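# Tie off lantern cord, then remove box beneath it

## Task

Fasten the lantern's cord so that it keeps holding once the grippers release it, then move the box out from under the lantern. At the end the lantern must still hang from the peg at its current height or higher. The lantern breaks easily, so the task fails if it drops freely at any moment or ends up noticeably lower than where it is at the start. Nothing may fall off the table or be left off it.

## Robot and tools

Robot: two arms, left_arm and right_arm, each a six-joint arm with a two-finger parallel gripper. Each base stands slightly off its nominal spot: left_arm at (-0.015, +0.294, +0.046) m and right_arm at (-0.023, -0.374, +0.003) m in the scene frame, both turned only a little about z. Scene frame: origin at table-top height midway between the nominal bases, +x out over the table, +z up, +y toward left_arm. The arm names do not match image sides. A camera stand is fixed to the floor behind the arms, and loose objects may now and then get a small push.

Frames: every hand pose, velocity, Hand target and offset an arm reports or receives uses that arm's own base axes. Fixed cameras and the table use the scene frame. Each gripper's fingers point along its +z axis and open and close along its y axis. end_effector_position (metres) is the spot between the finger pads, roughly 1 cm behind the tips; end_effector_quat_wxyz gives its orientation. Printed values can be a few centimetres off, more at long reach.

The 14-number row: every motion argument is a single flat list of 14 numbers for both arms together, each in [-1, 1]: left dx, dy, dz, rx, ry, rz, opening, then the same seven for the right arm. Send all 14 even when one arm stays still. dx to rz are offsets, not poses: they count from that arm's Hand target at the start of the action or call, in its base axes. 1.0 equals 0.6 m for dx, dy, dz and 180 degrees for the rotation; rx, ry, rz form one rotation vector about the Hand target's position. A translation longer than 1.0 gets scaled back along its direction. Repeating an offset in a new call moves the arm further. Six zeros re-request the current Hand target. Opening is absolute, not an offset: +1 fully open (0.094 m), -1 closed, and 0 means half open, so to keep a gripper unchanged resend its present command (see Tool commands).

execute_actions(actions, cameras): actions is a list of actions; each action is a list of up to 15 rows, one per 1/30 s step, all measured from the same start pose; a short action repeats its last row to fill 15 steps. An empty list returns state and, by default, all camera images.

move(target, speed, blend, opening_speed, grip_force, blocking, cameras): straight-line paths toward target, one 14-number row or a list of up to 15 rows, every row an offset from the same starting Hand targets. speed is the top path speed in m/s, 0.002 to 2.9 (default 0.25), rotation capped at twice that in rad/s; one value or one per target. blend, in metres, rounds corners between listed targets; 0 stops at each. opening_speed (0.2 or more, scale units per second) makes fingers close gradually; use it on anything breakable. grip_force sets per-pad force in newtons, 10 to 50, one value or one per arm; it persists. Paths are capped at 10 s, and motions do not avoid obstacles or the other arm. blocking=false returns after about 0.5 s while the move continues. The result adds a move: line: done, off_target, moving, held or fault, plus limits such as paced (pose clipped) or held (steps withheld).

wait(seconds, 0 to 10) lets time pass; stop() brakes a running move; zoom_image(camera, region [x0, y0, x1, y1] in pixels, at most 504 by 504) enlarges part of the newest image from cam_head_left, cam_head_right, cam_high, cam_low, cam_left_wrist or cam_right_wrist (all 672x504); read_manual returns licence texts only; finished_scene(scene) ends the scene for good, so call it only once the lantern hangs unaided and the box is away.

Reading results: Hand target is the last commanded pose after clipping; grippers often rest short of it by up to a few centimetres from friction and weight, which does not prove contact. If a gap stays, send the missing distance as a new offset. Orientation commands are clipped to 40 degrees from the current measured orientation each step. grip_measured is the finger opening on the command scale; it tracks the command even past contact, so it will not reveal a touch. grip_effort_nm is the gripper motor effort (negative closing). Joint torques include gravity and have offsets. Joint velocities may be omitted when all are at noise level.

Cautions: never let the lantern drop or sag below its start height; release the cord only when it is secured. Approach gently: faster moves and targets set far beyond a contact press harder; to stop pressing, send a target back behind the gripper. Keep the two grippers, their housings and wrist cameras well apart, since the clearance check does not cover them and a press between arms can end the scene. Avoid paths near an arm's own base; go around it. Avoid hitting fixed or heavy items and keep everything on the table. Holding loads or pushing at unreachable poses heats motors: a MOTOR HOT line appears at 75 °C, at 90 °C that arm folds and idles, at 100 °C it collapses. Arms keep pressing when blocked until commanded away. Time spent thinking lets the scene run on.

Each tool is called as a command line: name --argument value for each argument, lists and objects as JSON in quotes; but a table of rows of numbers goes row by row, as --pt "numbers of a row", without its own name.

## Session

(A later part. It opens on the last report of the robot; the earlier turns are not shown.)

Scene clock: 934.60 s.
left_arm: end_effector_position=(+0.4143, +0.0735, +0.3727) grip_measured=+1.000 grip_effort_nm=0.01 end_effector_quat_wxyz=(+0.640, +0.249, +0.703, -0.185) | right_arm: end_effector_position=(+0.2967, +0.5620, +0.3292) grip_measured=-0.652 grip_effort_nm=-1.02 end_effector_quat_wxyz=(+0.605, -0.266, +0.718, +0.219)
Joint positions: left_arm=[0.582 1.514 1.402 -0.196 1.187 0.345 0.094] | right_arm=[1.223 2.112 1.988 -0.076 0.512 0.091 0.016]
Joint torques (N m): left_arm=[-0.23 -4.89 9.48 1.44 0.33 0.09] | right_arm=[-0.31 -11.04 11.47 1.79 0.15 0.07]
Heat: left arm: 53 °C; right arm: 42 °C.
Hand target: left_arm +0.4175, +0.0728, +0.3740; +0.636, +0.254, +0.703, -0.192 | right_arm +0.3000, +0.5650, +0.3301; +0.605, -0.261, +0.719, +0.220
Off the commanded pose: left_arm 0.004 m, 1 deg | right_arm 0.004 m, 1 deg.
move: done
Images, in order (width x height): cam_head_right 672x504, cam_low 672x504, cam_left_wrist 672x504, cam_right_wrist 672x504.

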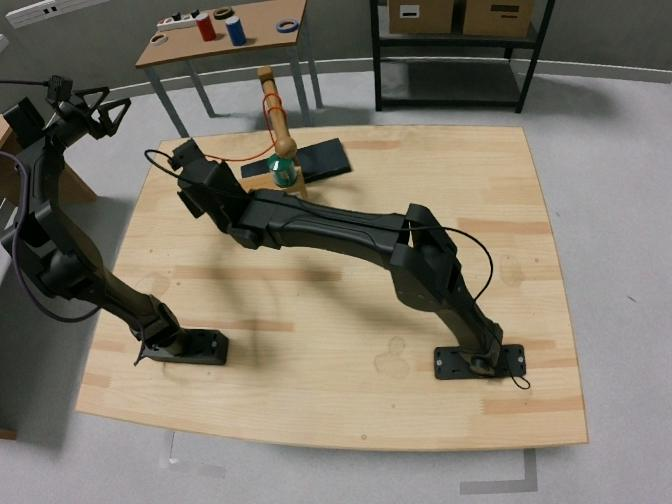

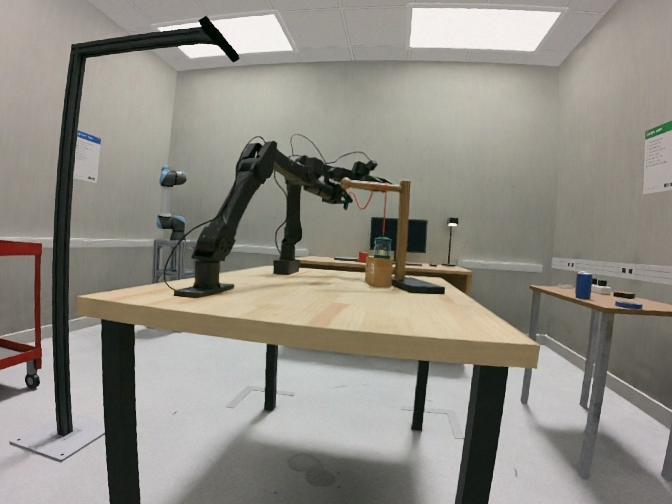

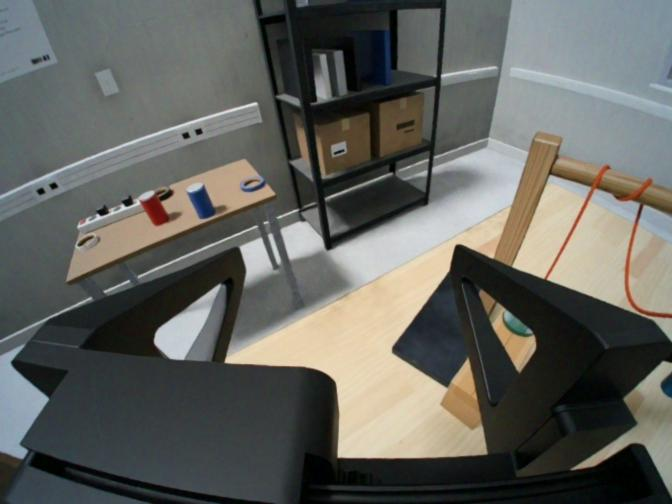

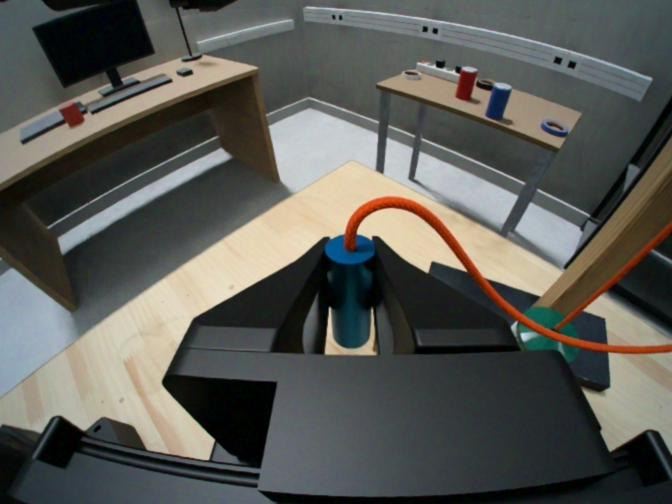

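move --pt "0 0 0 0 0 0 1.0 0.0168 -0.025 0.1498 0.05 -0.066 -0.014 -1.0" --pt "0 0 0 0 0 0 1.0 0.0667 -0.1417 0.2832 0.1015 -0.1322 -0.0278 -1.0" --pt "0 0 0 0 0 0 1.0 0.1667 -0.3583 0.30 0.0956 -0.1365 -0.0556 -1.0" --pt "0 0 0 0 0 0 1.0 0.2333 -0.4583 0.2 0.0714 -0.0851 0 -1.0" --pt "0 0 0 0 0 0 1.0 0.2667 -0.4917 0.05 0.041 -0.0376 0.0833 -1.0" --blend '[0.03,0.03,0.03,0.03,0]' --speed 0.16 --cameras '["cam_left_wrist","cam_right_wrist","cam_low","cam_head_right"]'

Scene clock: 956.20 s.
left_arm: end_effector_position=(+0.4143, +0.0735, +0.3727) grip_measured=+1.000 grip_effort_nm=0.00 end_effector_quat_wxyz=(+0.640, +0.249, +0.703, -0.185) | right_arm: end_effector_position=(+0.4510, +0.2778, +0.3719) grip_measured=-0.652 grip_effort_nm=-1.02 end_effector_quat_wxyz=(+0.632, -0.332, +0.614, +0.337)
Joint positions: left_arm=[0.582 1.514 1.402 -0.196 1.187 0.345 0.094] | right_arm=[0.345 1.691 1.389 0.334 -0.64 0.014 0.016]
Joint torques (N m): left_arm=[-0.28 -4.88 9.4 1.44 0.34 0.1] | right_arm=[-1.46 -7.86 7.61 1.7 0.1 -0.12]
Heat: left arm: 53 °C; right arm: 44 °C.
Hand target: left_arm +0.4175, +0.0728, +0.3740; +0.636, +0.254, +0.703, -0.192 | right_arm +0.4601, +0.2701, +0.3598; +0.628, -0.325, +0.627, +0.327
Off the commanded pose: left_arm 0.004 m, 1 deg | right_arm 0.017 m, 2 deg.
move: off_target (right_arm)
Images, in order (width x height): cam_head_right 672x504, cam_low 672x504, cam_left_wrist 672x504, cam_right_wrist 672x504.

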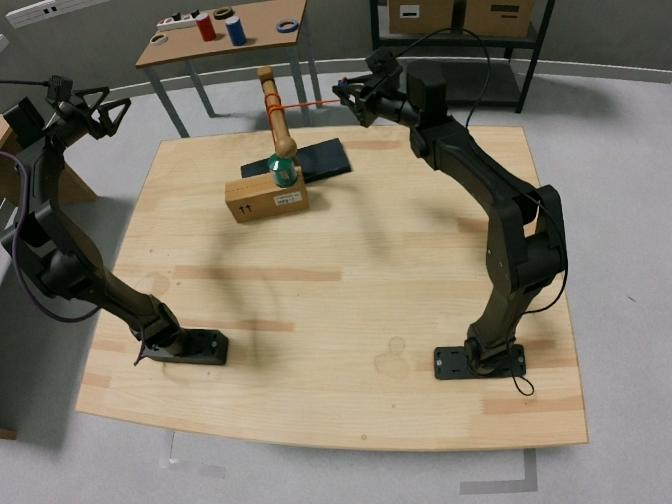

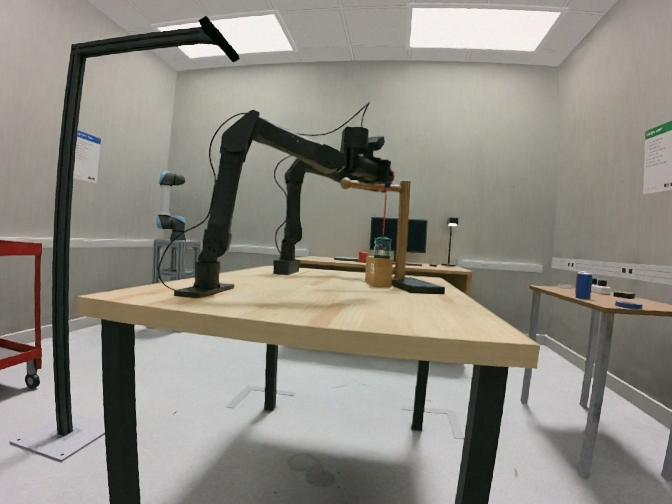

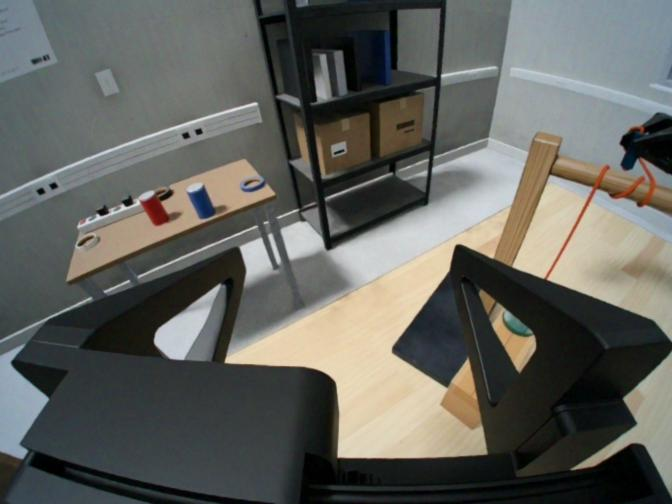

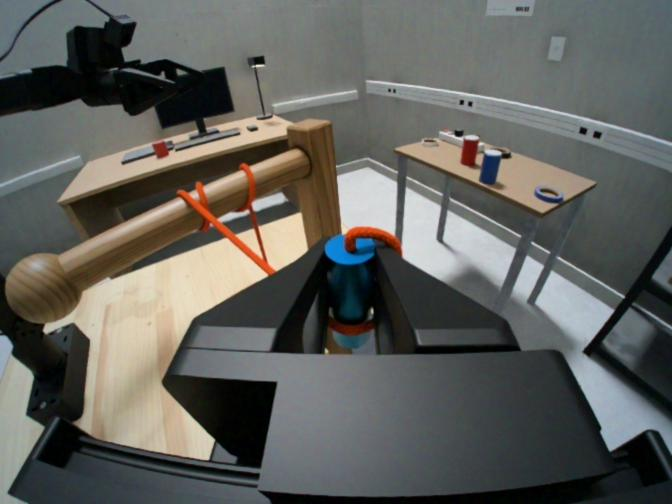

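zoom_image --camera "cam_right_wrist" --region '[160, 150, 480, 370]'

zoom_image --camera "cam_left_wrist" --region '[540, 90, 672, 230]'

Scaled by 1.575 from the camera's 672x504 image, which has a finer 960x720 frame.

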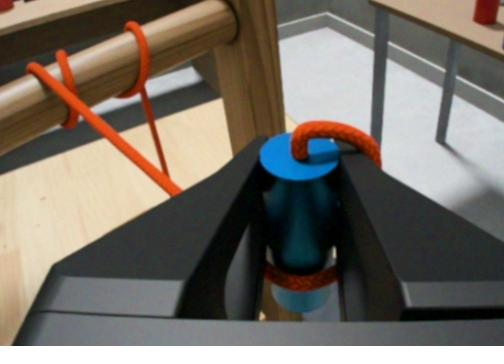

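Scaled by 3.600 from the camera's 672x504 image, which has a finer 960x720 frame.

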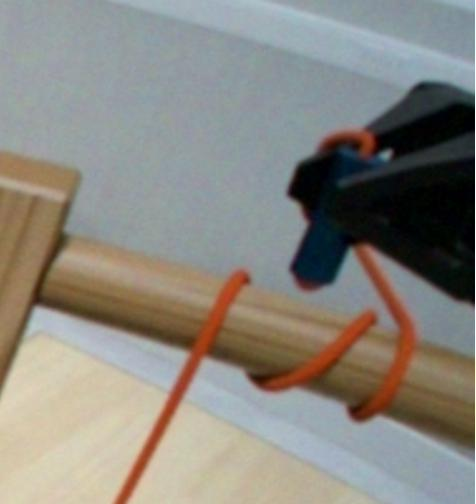

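move --target '[-0.0958,-0.288,-0.29,-0.0382,-0.0157,-0.0729,-0.15,0.0167,-0.0375,0.0,0,0,0,-1.0]' --speed 0.15 --cameras '["cam_left_wrist","cam_right_wrist","cam_low","cam_head_left"]'

Scene clock: 1126.60 s.
left_arm: end_effector_position=(+0.3600, -0.0998, +0.2085) grip_measured=-0.147 grip_effort_nm=-0.13 end_effector_quat_wxyz=(+0.645, +0.306, +0.634, -0.297) | right_arm: end_effector_position=(+0.4434, +0.2727, +0.3715) grip_measured=-0.652 grip_effort_nm=-1.02 end_effector_quat_wxyz=(+0.618, -0.357, +0.601, +0.360)
Joint positions: left_arm=[0.155 1.485 0.473 1.029 1.037 0.004 0.04] | right_arm=[0.31 1.691 1.389 0.334 -0.752 0.013 0.016]
Joint torques (N m): left_arm=[-0.29 -3.56 4.27 1.97 -0.12 -0.06] | right_arm=[-3.93 -7.36 7.98 1.64 0.66 -0.13]
Heat: left arm: 54 °C; right arm: 39 °C.
Hand target: left_arm +0.3601, -0.0999, +0.2000; +0.641, +0.299, +0.640, -0.299 | right_arm +0.4702, +0.2475, +0.3598; +0.628, -0.325, +0.627, +0.327
Off the commanded pose: left_arm 0.008 m, 1 deg | right_arm 0.038 m, 6 deg.
move: off_target (right_arm)
Images, in order (width x height): cam_head_left 672x504, cam_low 672x504, cam_left_wrist 672x504, cam_right_wrist 672x504.

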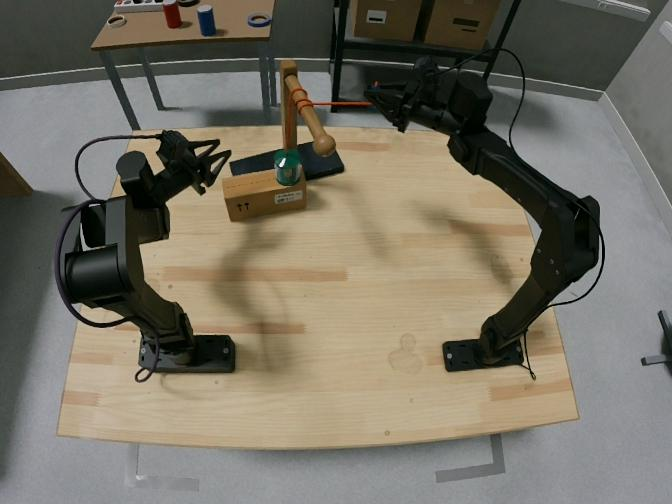

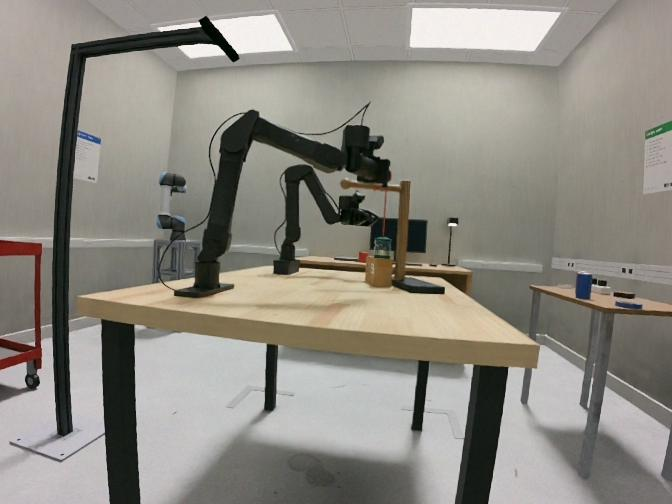

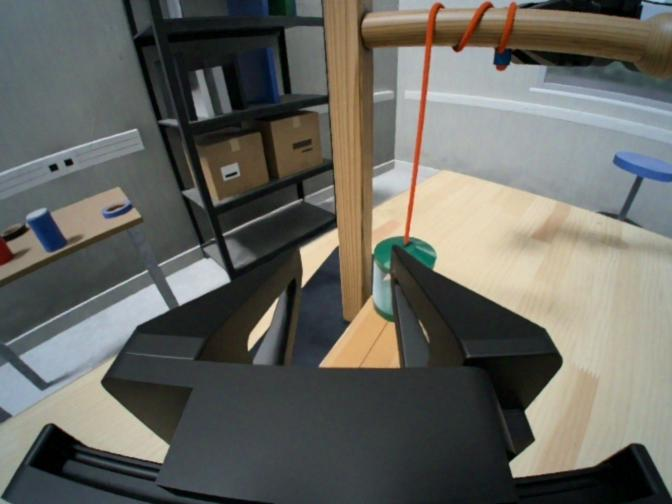

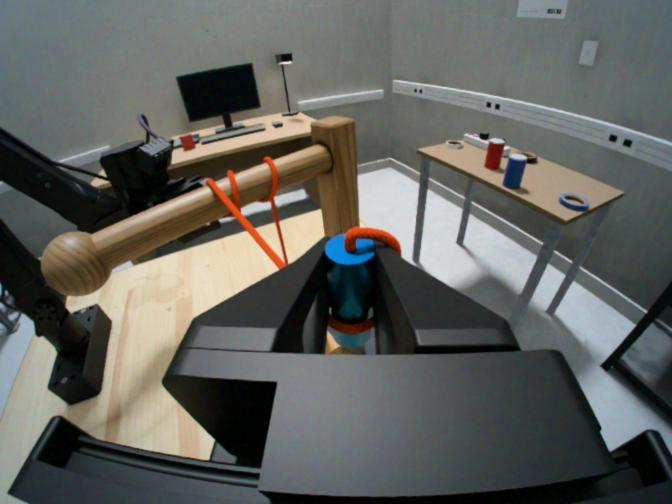

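move --target '[0.0087,-0.144,-0.0333,0,0,0,-0.15,-0.0303,0.0225,0.0033,0,0,0,-1.0]' --speed 0.12 --cameras '["cam_left_wrist","cam_low"]'

Scene clock: 1172.53 s.
left_arm: end_effector_position=(+0.3634, -0.1866, +0.1854) grip_measured=-0.147 grip_effort_nm=-0.13 end_effector_quat_wxyz=(+0.642, +0.304, +0.636, -0.300) | right_arm: end_effector_position=(+0.4453, +0.2761, +0.3577) grip_measured=-0.652 grip_effort_nm=-1.02 end_effector_quat_wxyz=(+0.613, -0.345, +0.617, +0.353)
Joint positions: left_arm=[-0.192 1.599 0.452 1.154 0.691 0.004 0.04] | right_arm=[0.328 1.691 1.358 0.334 -0.705 0.013 0.016]
Joint torques (N m): left_arm=[-0.24 -4.03 4.89 2.2 -0.12 -0.07] | right_arm=[-1.37 -11.48 7.04 1.65 0.66 -0.12]
Heat: left arm: 47 °C; right arm: 39 °C.
Hand target: left_arm +0.3654, -0.1863, +0.1800; +0.641, +0.299, +0.640, -0.299 | right_arm +0.4520, +0.2610, +0.3619; +0.628, -0.325, +0.627, +0.327
Off the commanded pose: left_arm 0.006 m, 1 deg | right_arm 0.017 m, 4 deg.
move: off_target (right_arm)
Images, in order (width x height): cam_low 672x504, cam_left_wrist 672x504.

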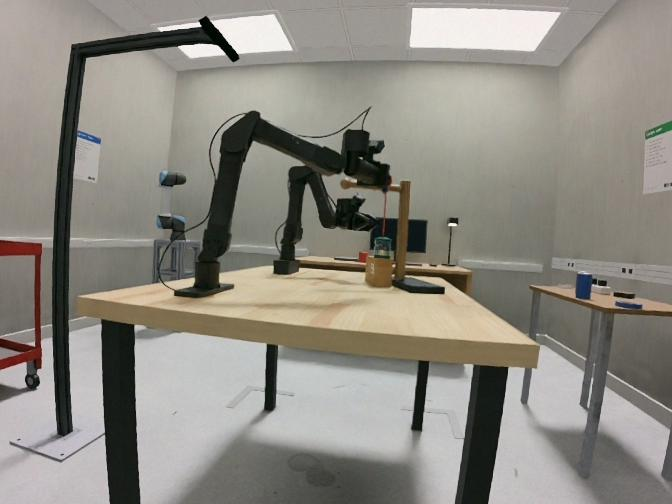

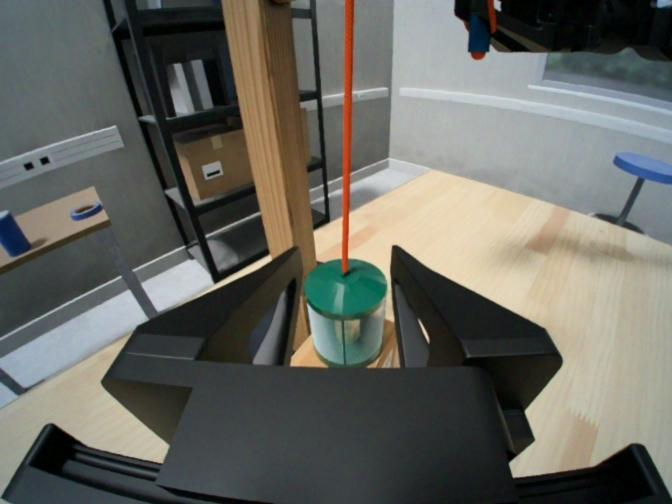

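move --target '[0.0855,-0.0958,0,0,0,0,-0.15,0,0,0,0,0,0,-1.0]' --speed 0.08 --cameras '["cam_left_wrist","cam_low","cam_right_wrist"]'

Scene clock: 1190.97 s.
left_arm: end_effector_position=(+0.4092, -0.2415, +0.1870) grip_measured=-0.147 grip_effort_nm=-0.13 end_effector_quat_wxyz=(+0.649, +0.304, +0.630, -0.300) | right_arm: end_effector_position=(+0.4453, +0.2761, +0.3577) grip_measured=-0.652 grip_effort_nm=-1.02 end_effector_quat_wxyz=(+0.613, -0.345, +0.617, +0.353)
Joint positions: left_arm=[-0.337 1.802 0.683 1.143 0.546 0.004 0.04] | right_arm=[0.328 1.691 1.358 0.334 -0.705 0.013 0.016]
Joint velocities: left_arm=[0.002 -0.022 -0.046 0.007 -0.022 0.022 0] | right_arm=[within noise]
Joint torques (N m): left_arm=[-0.36 -5.85 7.32 1.79 -0.11 -0.06] | right_arm=[-1.33 -11.36 7.04 1.64 0.65 -0.12]
Heat: left arm: 47 °C; right arm: 40 °C.
Hand target: left_arm +0.4166, -0.2439, +0.1799; +0.641, +0.299, +0.640, -0.299 | right_arm +0.4520, +0.2610, +0.3619; +0.628, -0.325, +0.627, +0.327
Off the commanded pose: left_arm 0.011 m, 2 deg | right_arm 0.017 m, 4 deg.
move: off_target (left_arm, right_arm)
Images, in order (width x height): cam_low 672x504, cam_left_wrist 672x504, cam_right_wrist 672x504.

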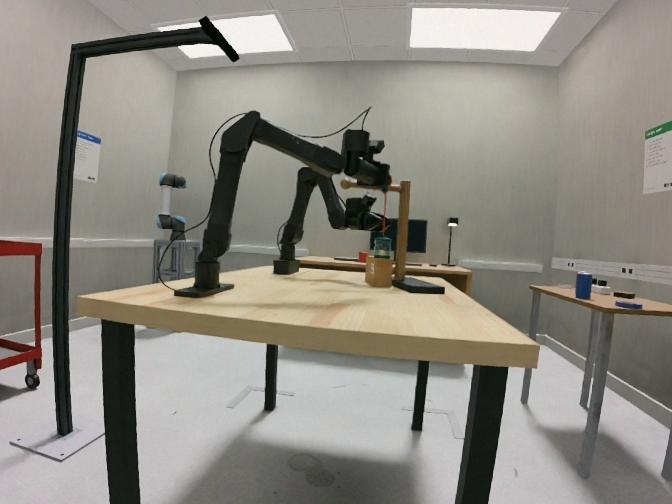

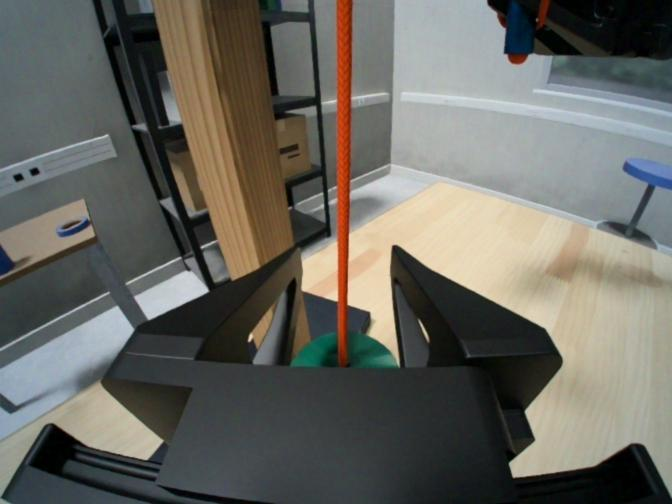

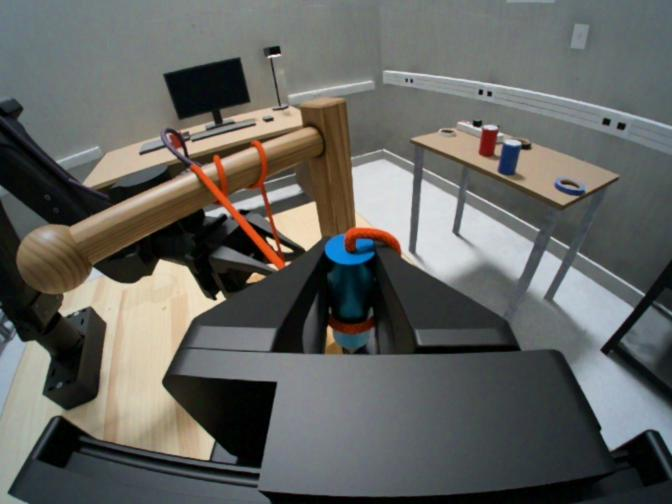

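zoom_image --camera "cam_right_wrist" --region '[0, 80, 360, 320]'

zoom_image --camera "cam_low" --region '[280, 140, 460, 300]'

Scaled by 1.400 from the camera's 672x504 image, which has a finer 960x720 frame.

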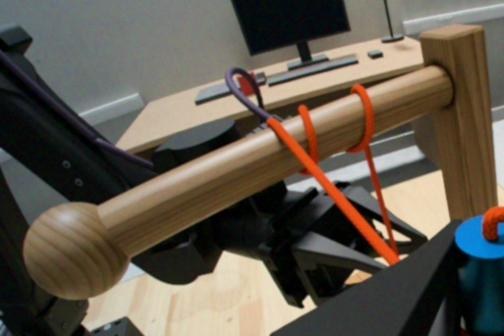

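Scaled by 2.800 from the camera's 672x504 image, which has a finer 960x720 frame.

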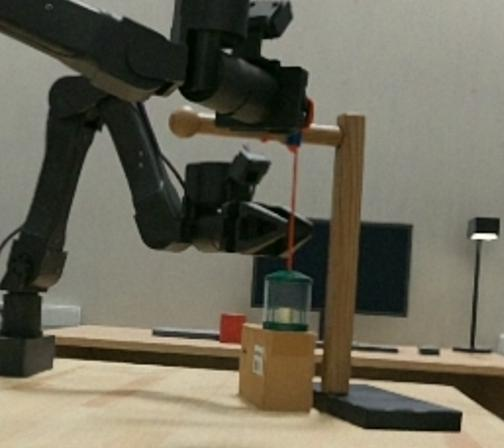

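execute_actions --actions '[]' --cameras '["cam_left_wrist", "cam_right_wrist", "cam_low"]'

Scene clock: 1243.43 s.
left_arm: end_effector_position=(+0.4092, -0.2414, +0.1870) grip_measured=-0.147 grip_effort_nm=-0.13 end_effector_quat_wxyz=(+0.649, +0.304, +0.630, -0.300) | right_arm: end_effector_position=(+0.4453, +0.2761, +0.3577) grip_measured=-0.652 grip_effort_nm=-1.02 end_effector_quat_wxyz=(+0.613, -0.345, +0.617, +0.353)
Joint positions: left_arm=[-0.337 1.802 0.683 1.143 0.545 0.004 0.04] | right_arm=[0.328 1.691 1.358 0.334 -0.705 0.013 0.016]
Joint velocities: within noise
Joint torques (N m): left_arm=[-0.32 -5.86 7.31 1.8 -0.15 -0.05] | right_arm=[-1.4 -11.56 7.08 1.65 0.66 -0.12]
Heat: left arm: 51 °C; right arm: 44 °C.
Hand target: left_arm +0.4166, -0.2439, +0.1799; +0.641, +0.299, +0.640, -0.299 | right_arm +0.4520, +0.2610, +0.3619; +0.628, -0.325, +0.627, +0.327
Tool commands: left_gripper/opening=-0.15 right_gripper/opening=-1.0
Off the commanded pose: left_arm 0.010 m, 2 deg | right_arm 0.017 m, 4 deg.
Images, in order (width x height): cam_low 672x504, cam_left_wrist 672x504, cam_right_wrist 672x504.

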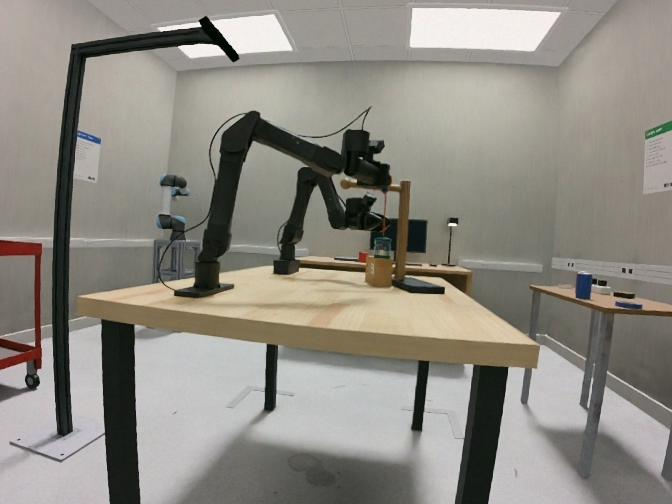

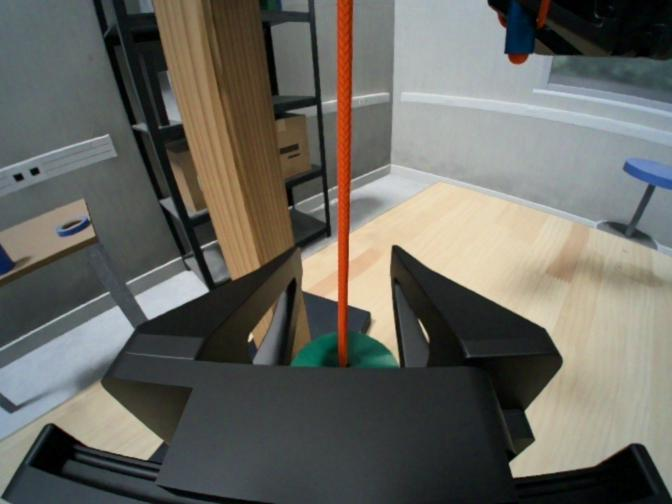

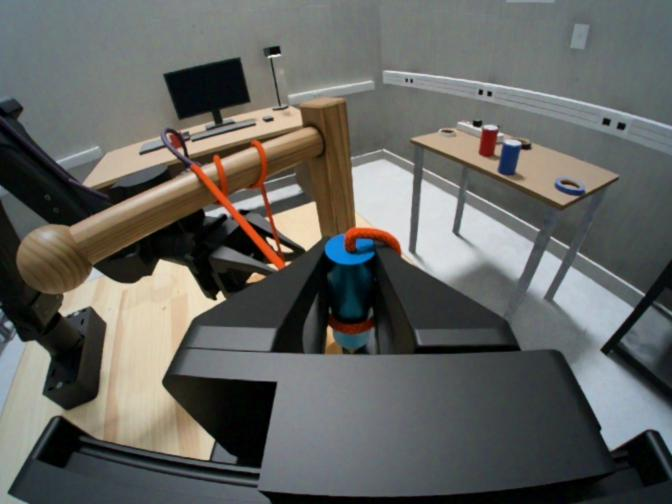

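move --pt "0.0178 -0.0113 0 0 0 0 -0.15 0 0 0 0 0 0 -1.0" --pt "0.0178 -0.0113 0 0 0 0 -1.0 0 0 0 0 0 0 -1.0" --speed 0.05 --opening_speed 0.6 --cameras '["cam_left_wrist"]'

Scene clock: 1257.73 s.
left_arm: end_effector_position=(+0.4199, -0.2478, +0.1874) grip_measured=-0.978 grip_effort_nm=-0.93 end_effector_quat_wxyz=(+0.649, +0.303, +0.630, -0.300) | right_arm: end_effector_position=(+0.4453, +0.2761, +0.3577) grip_measured=-0.652 grip_effort_nm=-1.02 end_effector_quat_wxyz=(+0.613, -0.345, +0.617, +0.353)
Joint positions: left_arm=[-0.345 1.837 0.735 1.127 0.536 0.003 0.001] | right_arm=[0.328 1.691 1.358 0.334 -0.705 0.013 0.016]
Joint torques (N m): left_arm=[-0.36 -6.12 7.5 1.81 -0.14 -0.05] | right_arm=[-1.37 -11.52 7.01 1.65 0.66 -0.13]
Heat: left arm: 51 °C; right arm: 44 °C.
Hand target: left_arm +0.4273, -0.2506, +0.1799; +0.641, +0.299, +0.640, -0.299 | right_arm +0.4520, +0.2610, +0.3619; +0.628, -0.325, +0.627, +0.327
Off the commanded pose: left_arm 0.011 m, 2 deg | right_arm 0.017 m, 4 deg.
move: off_target (left_arm, right_arm); target 2's new opening was sent with left_arm's hand 0.011 m and 2 deg from that target
Images, in order (width x height): cam_left_wrist 672x504.

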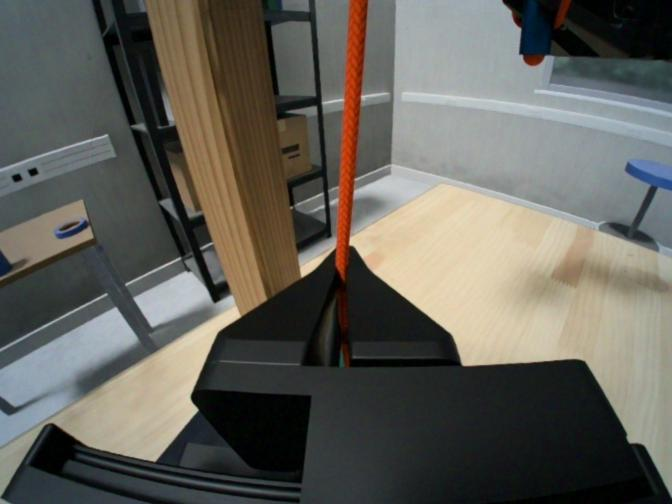

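zoom_image --camera "cam_left_wrist" --region '[260, 180, 440, 380]'

Scaled by 2.520 from the camera's 672x504 image, which has a finer 960x720 frame.

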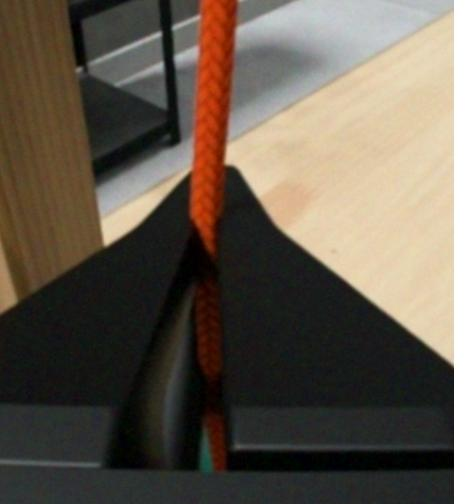

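execute_actions --actions '[]' --cameras '["cam_right_wrist", "cam_high", "cam_head_right"]'

zoom_image --camera "cam_right_wrist" --region '[20, 80, 340, 320]'

Scene clock: 1283.33 s.
left_arm: end_effector_position=(+0.4199, -0.2478, +0.1874) grip_measured=-0.981 grip_effort_nm=-1.02 end_effector_quat_wxyz=(+0.649, +0.303, +0.630, -0.300) | right_arm: end_effector_position=(+0.4453, +0.2761, +0.3577) grip_measured=-0.652 grip_effort_nm=-1.02 end_effector_quat_wxyz=(+0.613, -0.345, +0.617, +0.353)
Joint positions: left_arm=[-0.345 1.837 0.735 1.127 0.536 0.003 0.001] | right_arm=[0.328 1.691 1.358 0.334 -0.705 0.013 0.016]
Joint velocities: within noise
Joint torques (N m): left_arm=[-0.32 -6.15 7.45 1.8 -0.13 -0.06] | right_arm=[-1.44 -11.49 7.1 1.66 0.64 -0.13]
Heat: left arm: 49 °C; right arm: 44 °C.
Hand target: left_arm +0.4273, -0.2506, +0.1799; +0.641, +0.299, +0.640, -0.299 | right_arm +0.4520, +0.2610, +0.3619; +0.628, -0.325, +0.627, +0.327
Tool commands: left_gripper/opening=-1.0 right_gripper/opening=-1.0
Off the commanded pose: left_arm 0.011 m, 2 deg | right_arm 0.017 m, 4 deg.
Images, in order (width x height): cam_head_right 672x504, cam_high 672x504, cam_right_wrist 672x504.

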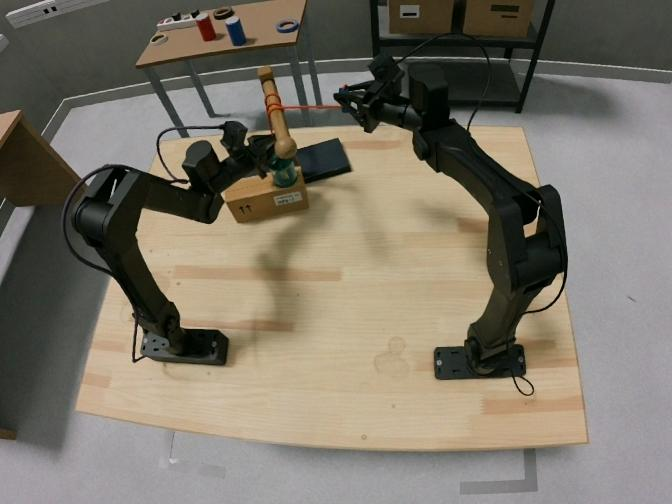

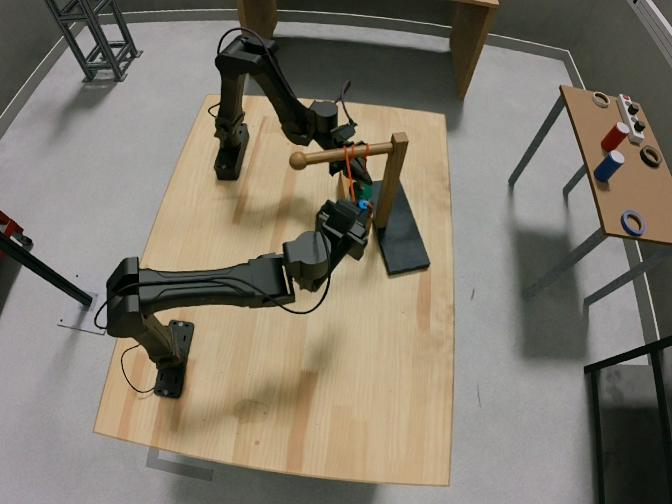

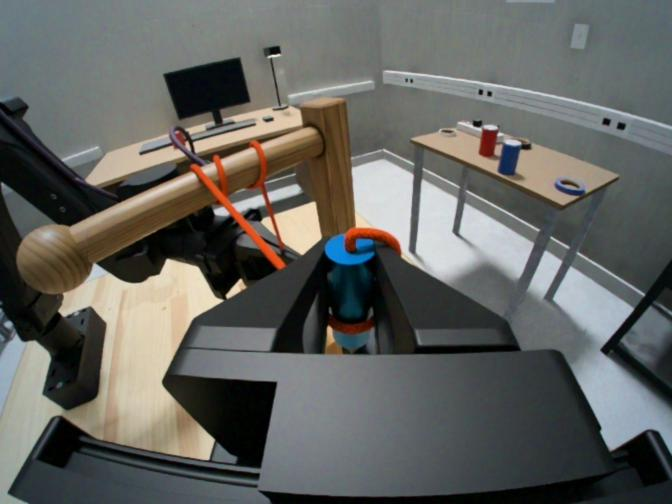

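Scaled by 1.575 from the camera's 672x504 image, which has a finer 960x720 frame.

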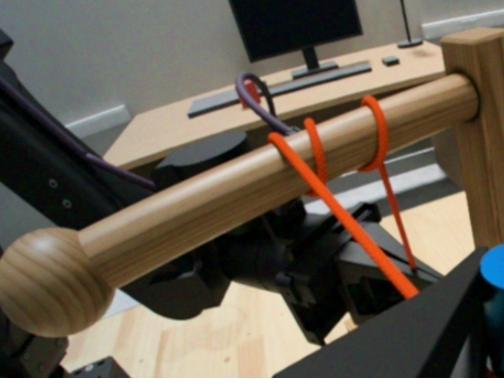

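move --target '[0, 0, 0.02, 0, 0, 0, -1.0, 0, 0, 0, 0, 0, 0, -1.0]' --speed 0.03 --cameras '["cam_low", "cam_left_wrist", "cam_right_wrist"]'

zoom_image --camera "cam_low" --region '[280, 140, 460, 300]'

Scene clock: 1293.20 s.
left_arm: end_effector_position=(+0.4233, -0.2490, +0.1867) grip_measured=-0.981 grip_effort_nm=-1.02 end_effector_quat_wxyz=(+0.643, +0.303, +0.636, -0.300) | right_arm: end_effector_position=(+0.4453, +0.2761, +0.3577) grip_measured=-0.652 grip_effort_nm=-1.02 end_effector_quat_wxyz=(+0.613, -0.345, +0.617, +0.353)
Joint positions: left_arm=[-0.345 1.837 0.753 1.092 0.536 0.003 0.001] | right_arm=[0.328 1.691 1.358 0.334 -0.705 0.013 0.016]
Joint torques (N m): left_arm=[-0.39 -9.1 7.31 1.64 -0.13 -0.07] | right_arm=[-1.42 -11.51 7.04 1.64 0.66 -0.13]
Heat: left arm: 49 °C; right arm: 45 °C.
Hand target: left_arm +0.4273, -0.2506, +0.1920; +0.641, +0.299, +0.640, -0.299 | right_arm +0.4520, +0.2610, +0.3619; +0.628, -0.325, +0.627, +0.327
Off the commanded pose: left_arm 0.007 m, 1 deg | right_arm 0.017 m, 4 deg.
move: off_target (right_arm)
Images, in order (width x height): cam_low 672x504, cam_left_wrist 672x504, cam_right_wrist 672x504.

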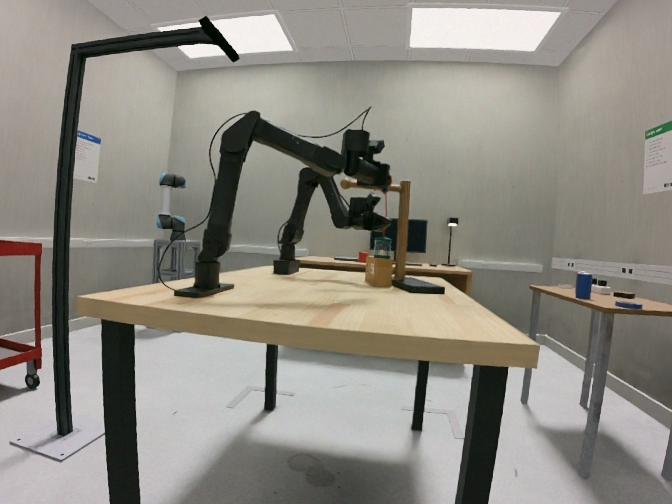

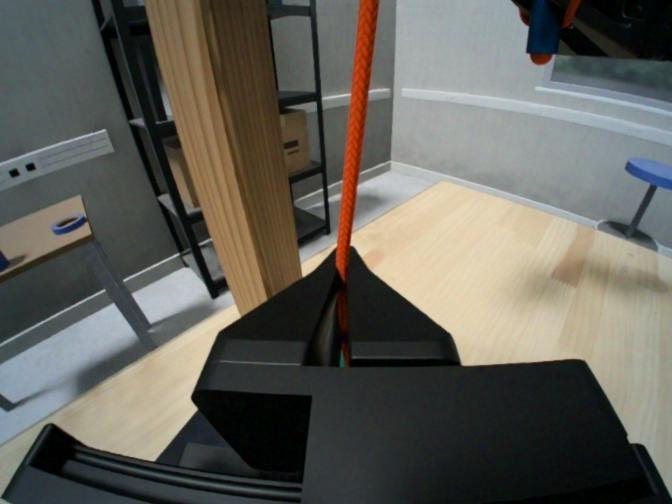

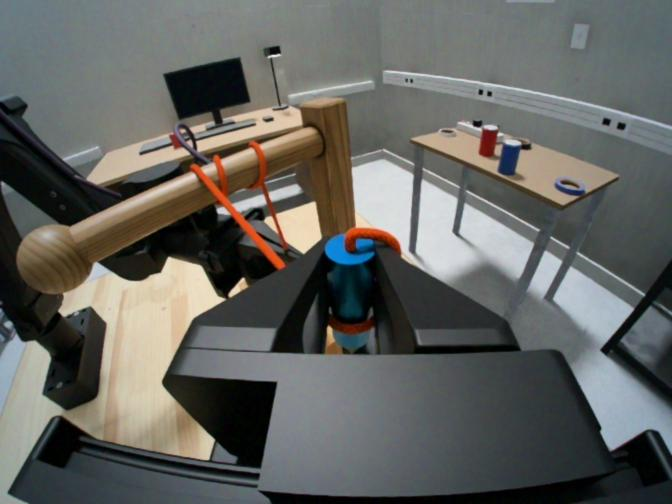

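Scaled by 2.800 from the camera's 672x504 image, which has a finer 960x720 frame.

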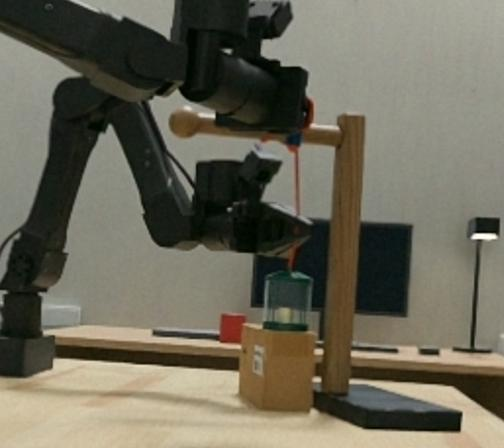

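move --target '[0, 0, 0.02, 0, 0, 0, -1.0, 0, 0, 0, 0, 0, 0, -1.0]' --speed 0.03 --cameras '["cam_low", "cam_left_wrist", "cam_right_wrist"]'

zoom_image --camera "cam_low" --region '[280, 140, 460, 300]'

Scene clock: 1307.43 s.
left_arm: end_effector_position=(+0.4247, -0.2495, +0.1863) grip_measured=-0.981 grip_effort_nm=-1.02 end_effector_quat_wxyz=(+0.633, +0.302, +0.646, -0.302) | right_arm: end_effector_position=(+0.4453, +0.2761, +0.3577) grip_measured=-0.652 grip_effort_nm=-1.02 end_effector_quat_wxyz=(+0.613, -0.345, +0.617, +0.353)
Joint positions: left_arm=[-0.345 1.822 0.767 1.036 0.536 0.002 0.001] | right_arm=[0.328 1.691 1.358 0.334 -0.705 0.013 0.016]
Joint torques (N m): left_arm=[-0.32 -11.06 7.53 1.68 -0.12 -0.06] | right_arm=[-1.42 -11.43 6.99 1.65 0.66 -0.13]
Heat: left arm: 48 °C; right arm: 45 °C.
Hand target: left_arm +0.4273, -0.2506, +0.2039; +0.641, +0.299, +0.640, -0.299 | right_arm +0.4520, +0.2610, +0.3619; +0.628, -0.325, +0.627, +0.327
Off the commanded pose: left_arm 0.018 m, 1 deg | right_arm 0.017 m, 4 deg.
move: off_target (left_arm, right_arm)
Images, in order (width x height): cam_low 672x504, cam_left_wrist 672x504, cam_right_wrist 672x504.

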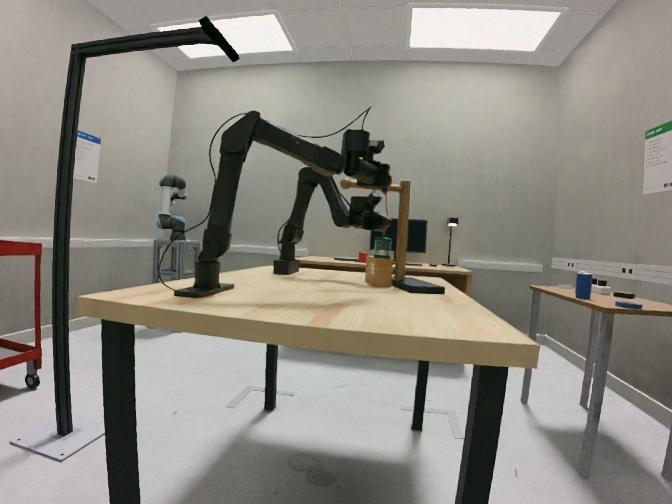

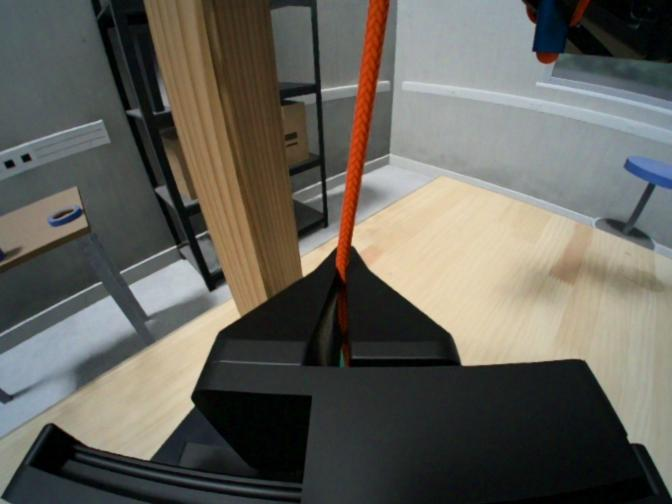

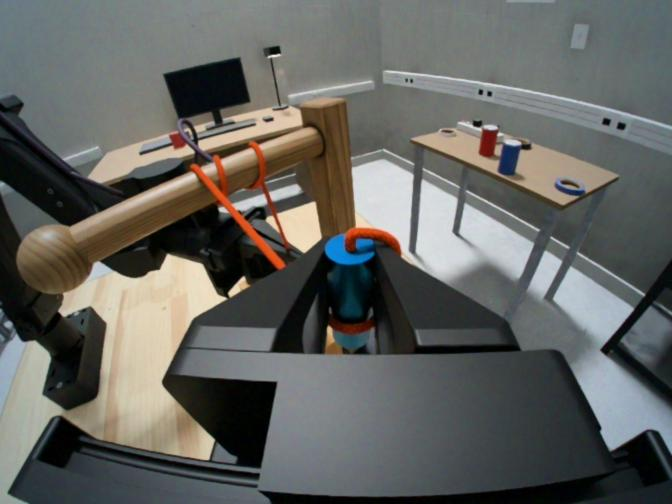

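Scaled by 2.800 from the camera's 672x504 image, which has a finer 960x720 frame.

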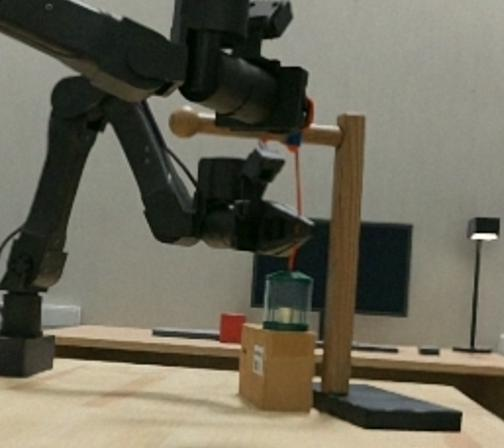

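move --target '[0, 0, 0.015, 0, 0, 0, -1.0, 0, 0, 0, 0, 0, 0, -1.0]' --speed 0.03 --cameras '["cam_low", "cam_left_wrist"]'

zoom_image --camera "cam_low" --region '[280, 140, 460, 300]'

Scene clock: 1321.40 s.
left_arm: end_effector_position=(+0.4243, -0.2493, +0.1862) grip_measured=-0.981 grip_effort_nm=-1.02 end_effector_quat_wxyz=(+0.622, +0.300, +0.656, -0.303) | right_arm: end_effector_position=(+0.4453, +0.2761, +0.3577) grip_measured=-0.652 grip_effort_nm=-1.02 end_effector_quat_wxyz=(+0.613, -0.345, +0.617, +0.353)
Joint positions: left_arm=[-0.345 1.801 0.775 0.977 0.536 0.002 0.001] | right_arm=[0.328 1.691 1.358 0.334 -0.705 0.013 0.016]
Joint torques (N m): left_arm=[-0.39 -11.44 8.06 1.85 -0.11 -0.06] | right_arm=[-1.46 -11.54 7.06 1.65 0.65 -0.12]
Heat: left arm: 49 °C; right arm: 45 °C.
Hand target: left_arm +0.4273, -0.2506, +0.2129; +0.641, +0.299, +0.641, -0.299 | right_arm +0.4520, +0.2610, +0.3619; +0.628, -0.325, +0.627, +0.327
Off the commanded pose: left_arm 0.027 m, 3 deg | right_arm 0.017 m, 4 deg.
move: off_target (left_arm, right_arm)
Images, in order (width x height): cam_low 672x504, cam_left_wrist 672x504.

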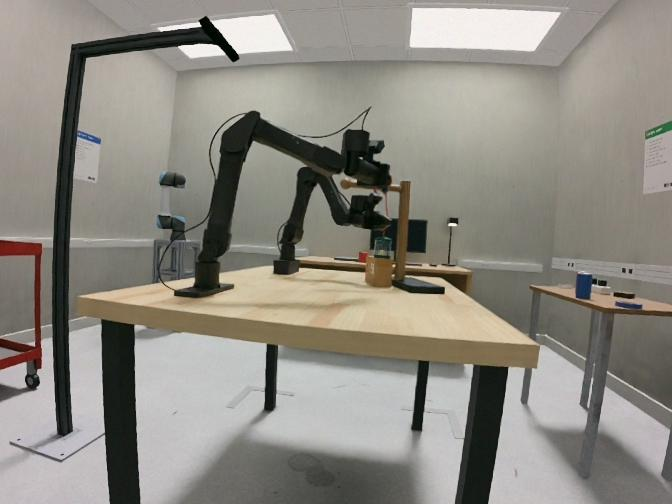

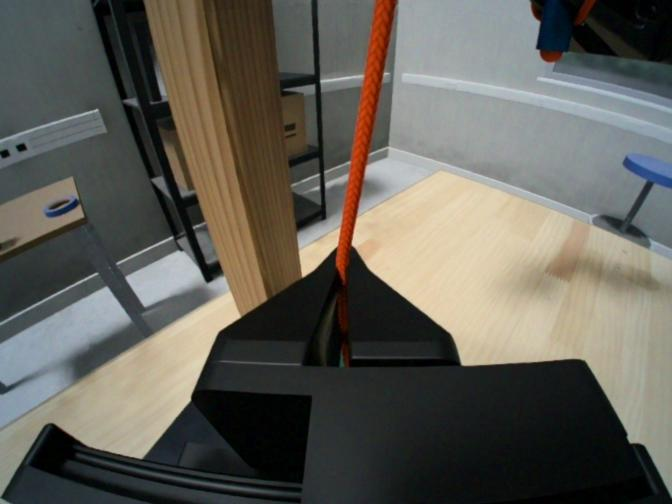

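Scaled by 2.800 from the camera's 672x504 image, which has a finer 960x720 frame.

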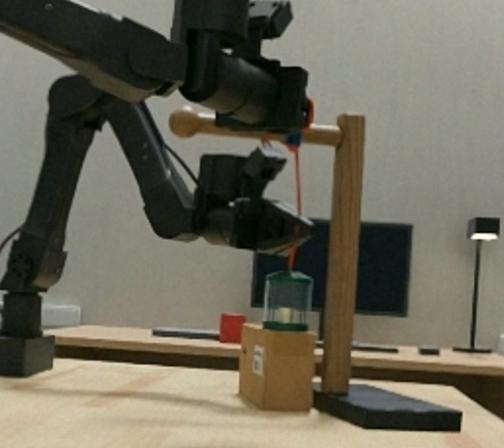

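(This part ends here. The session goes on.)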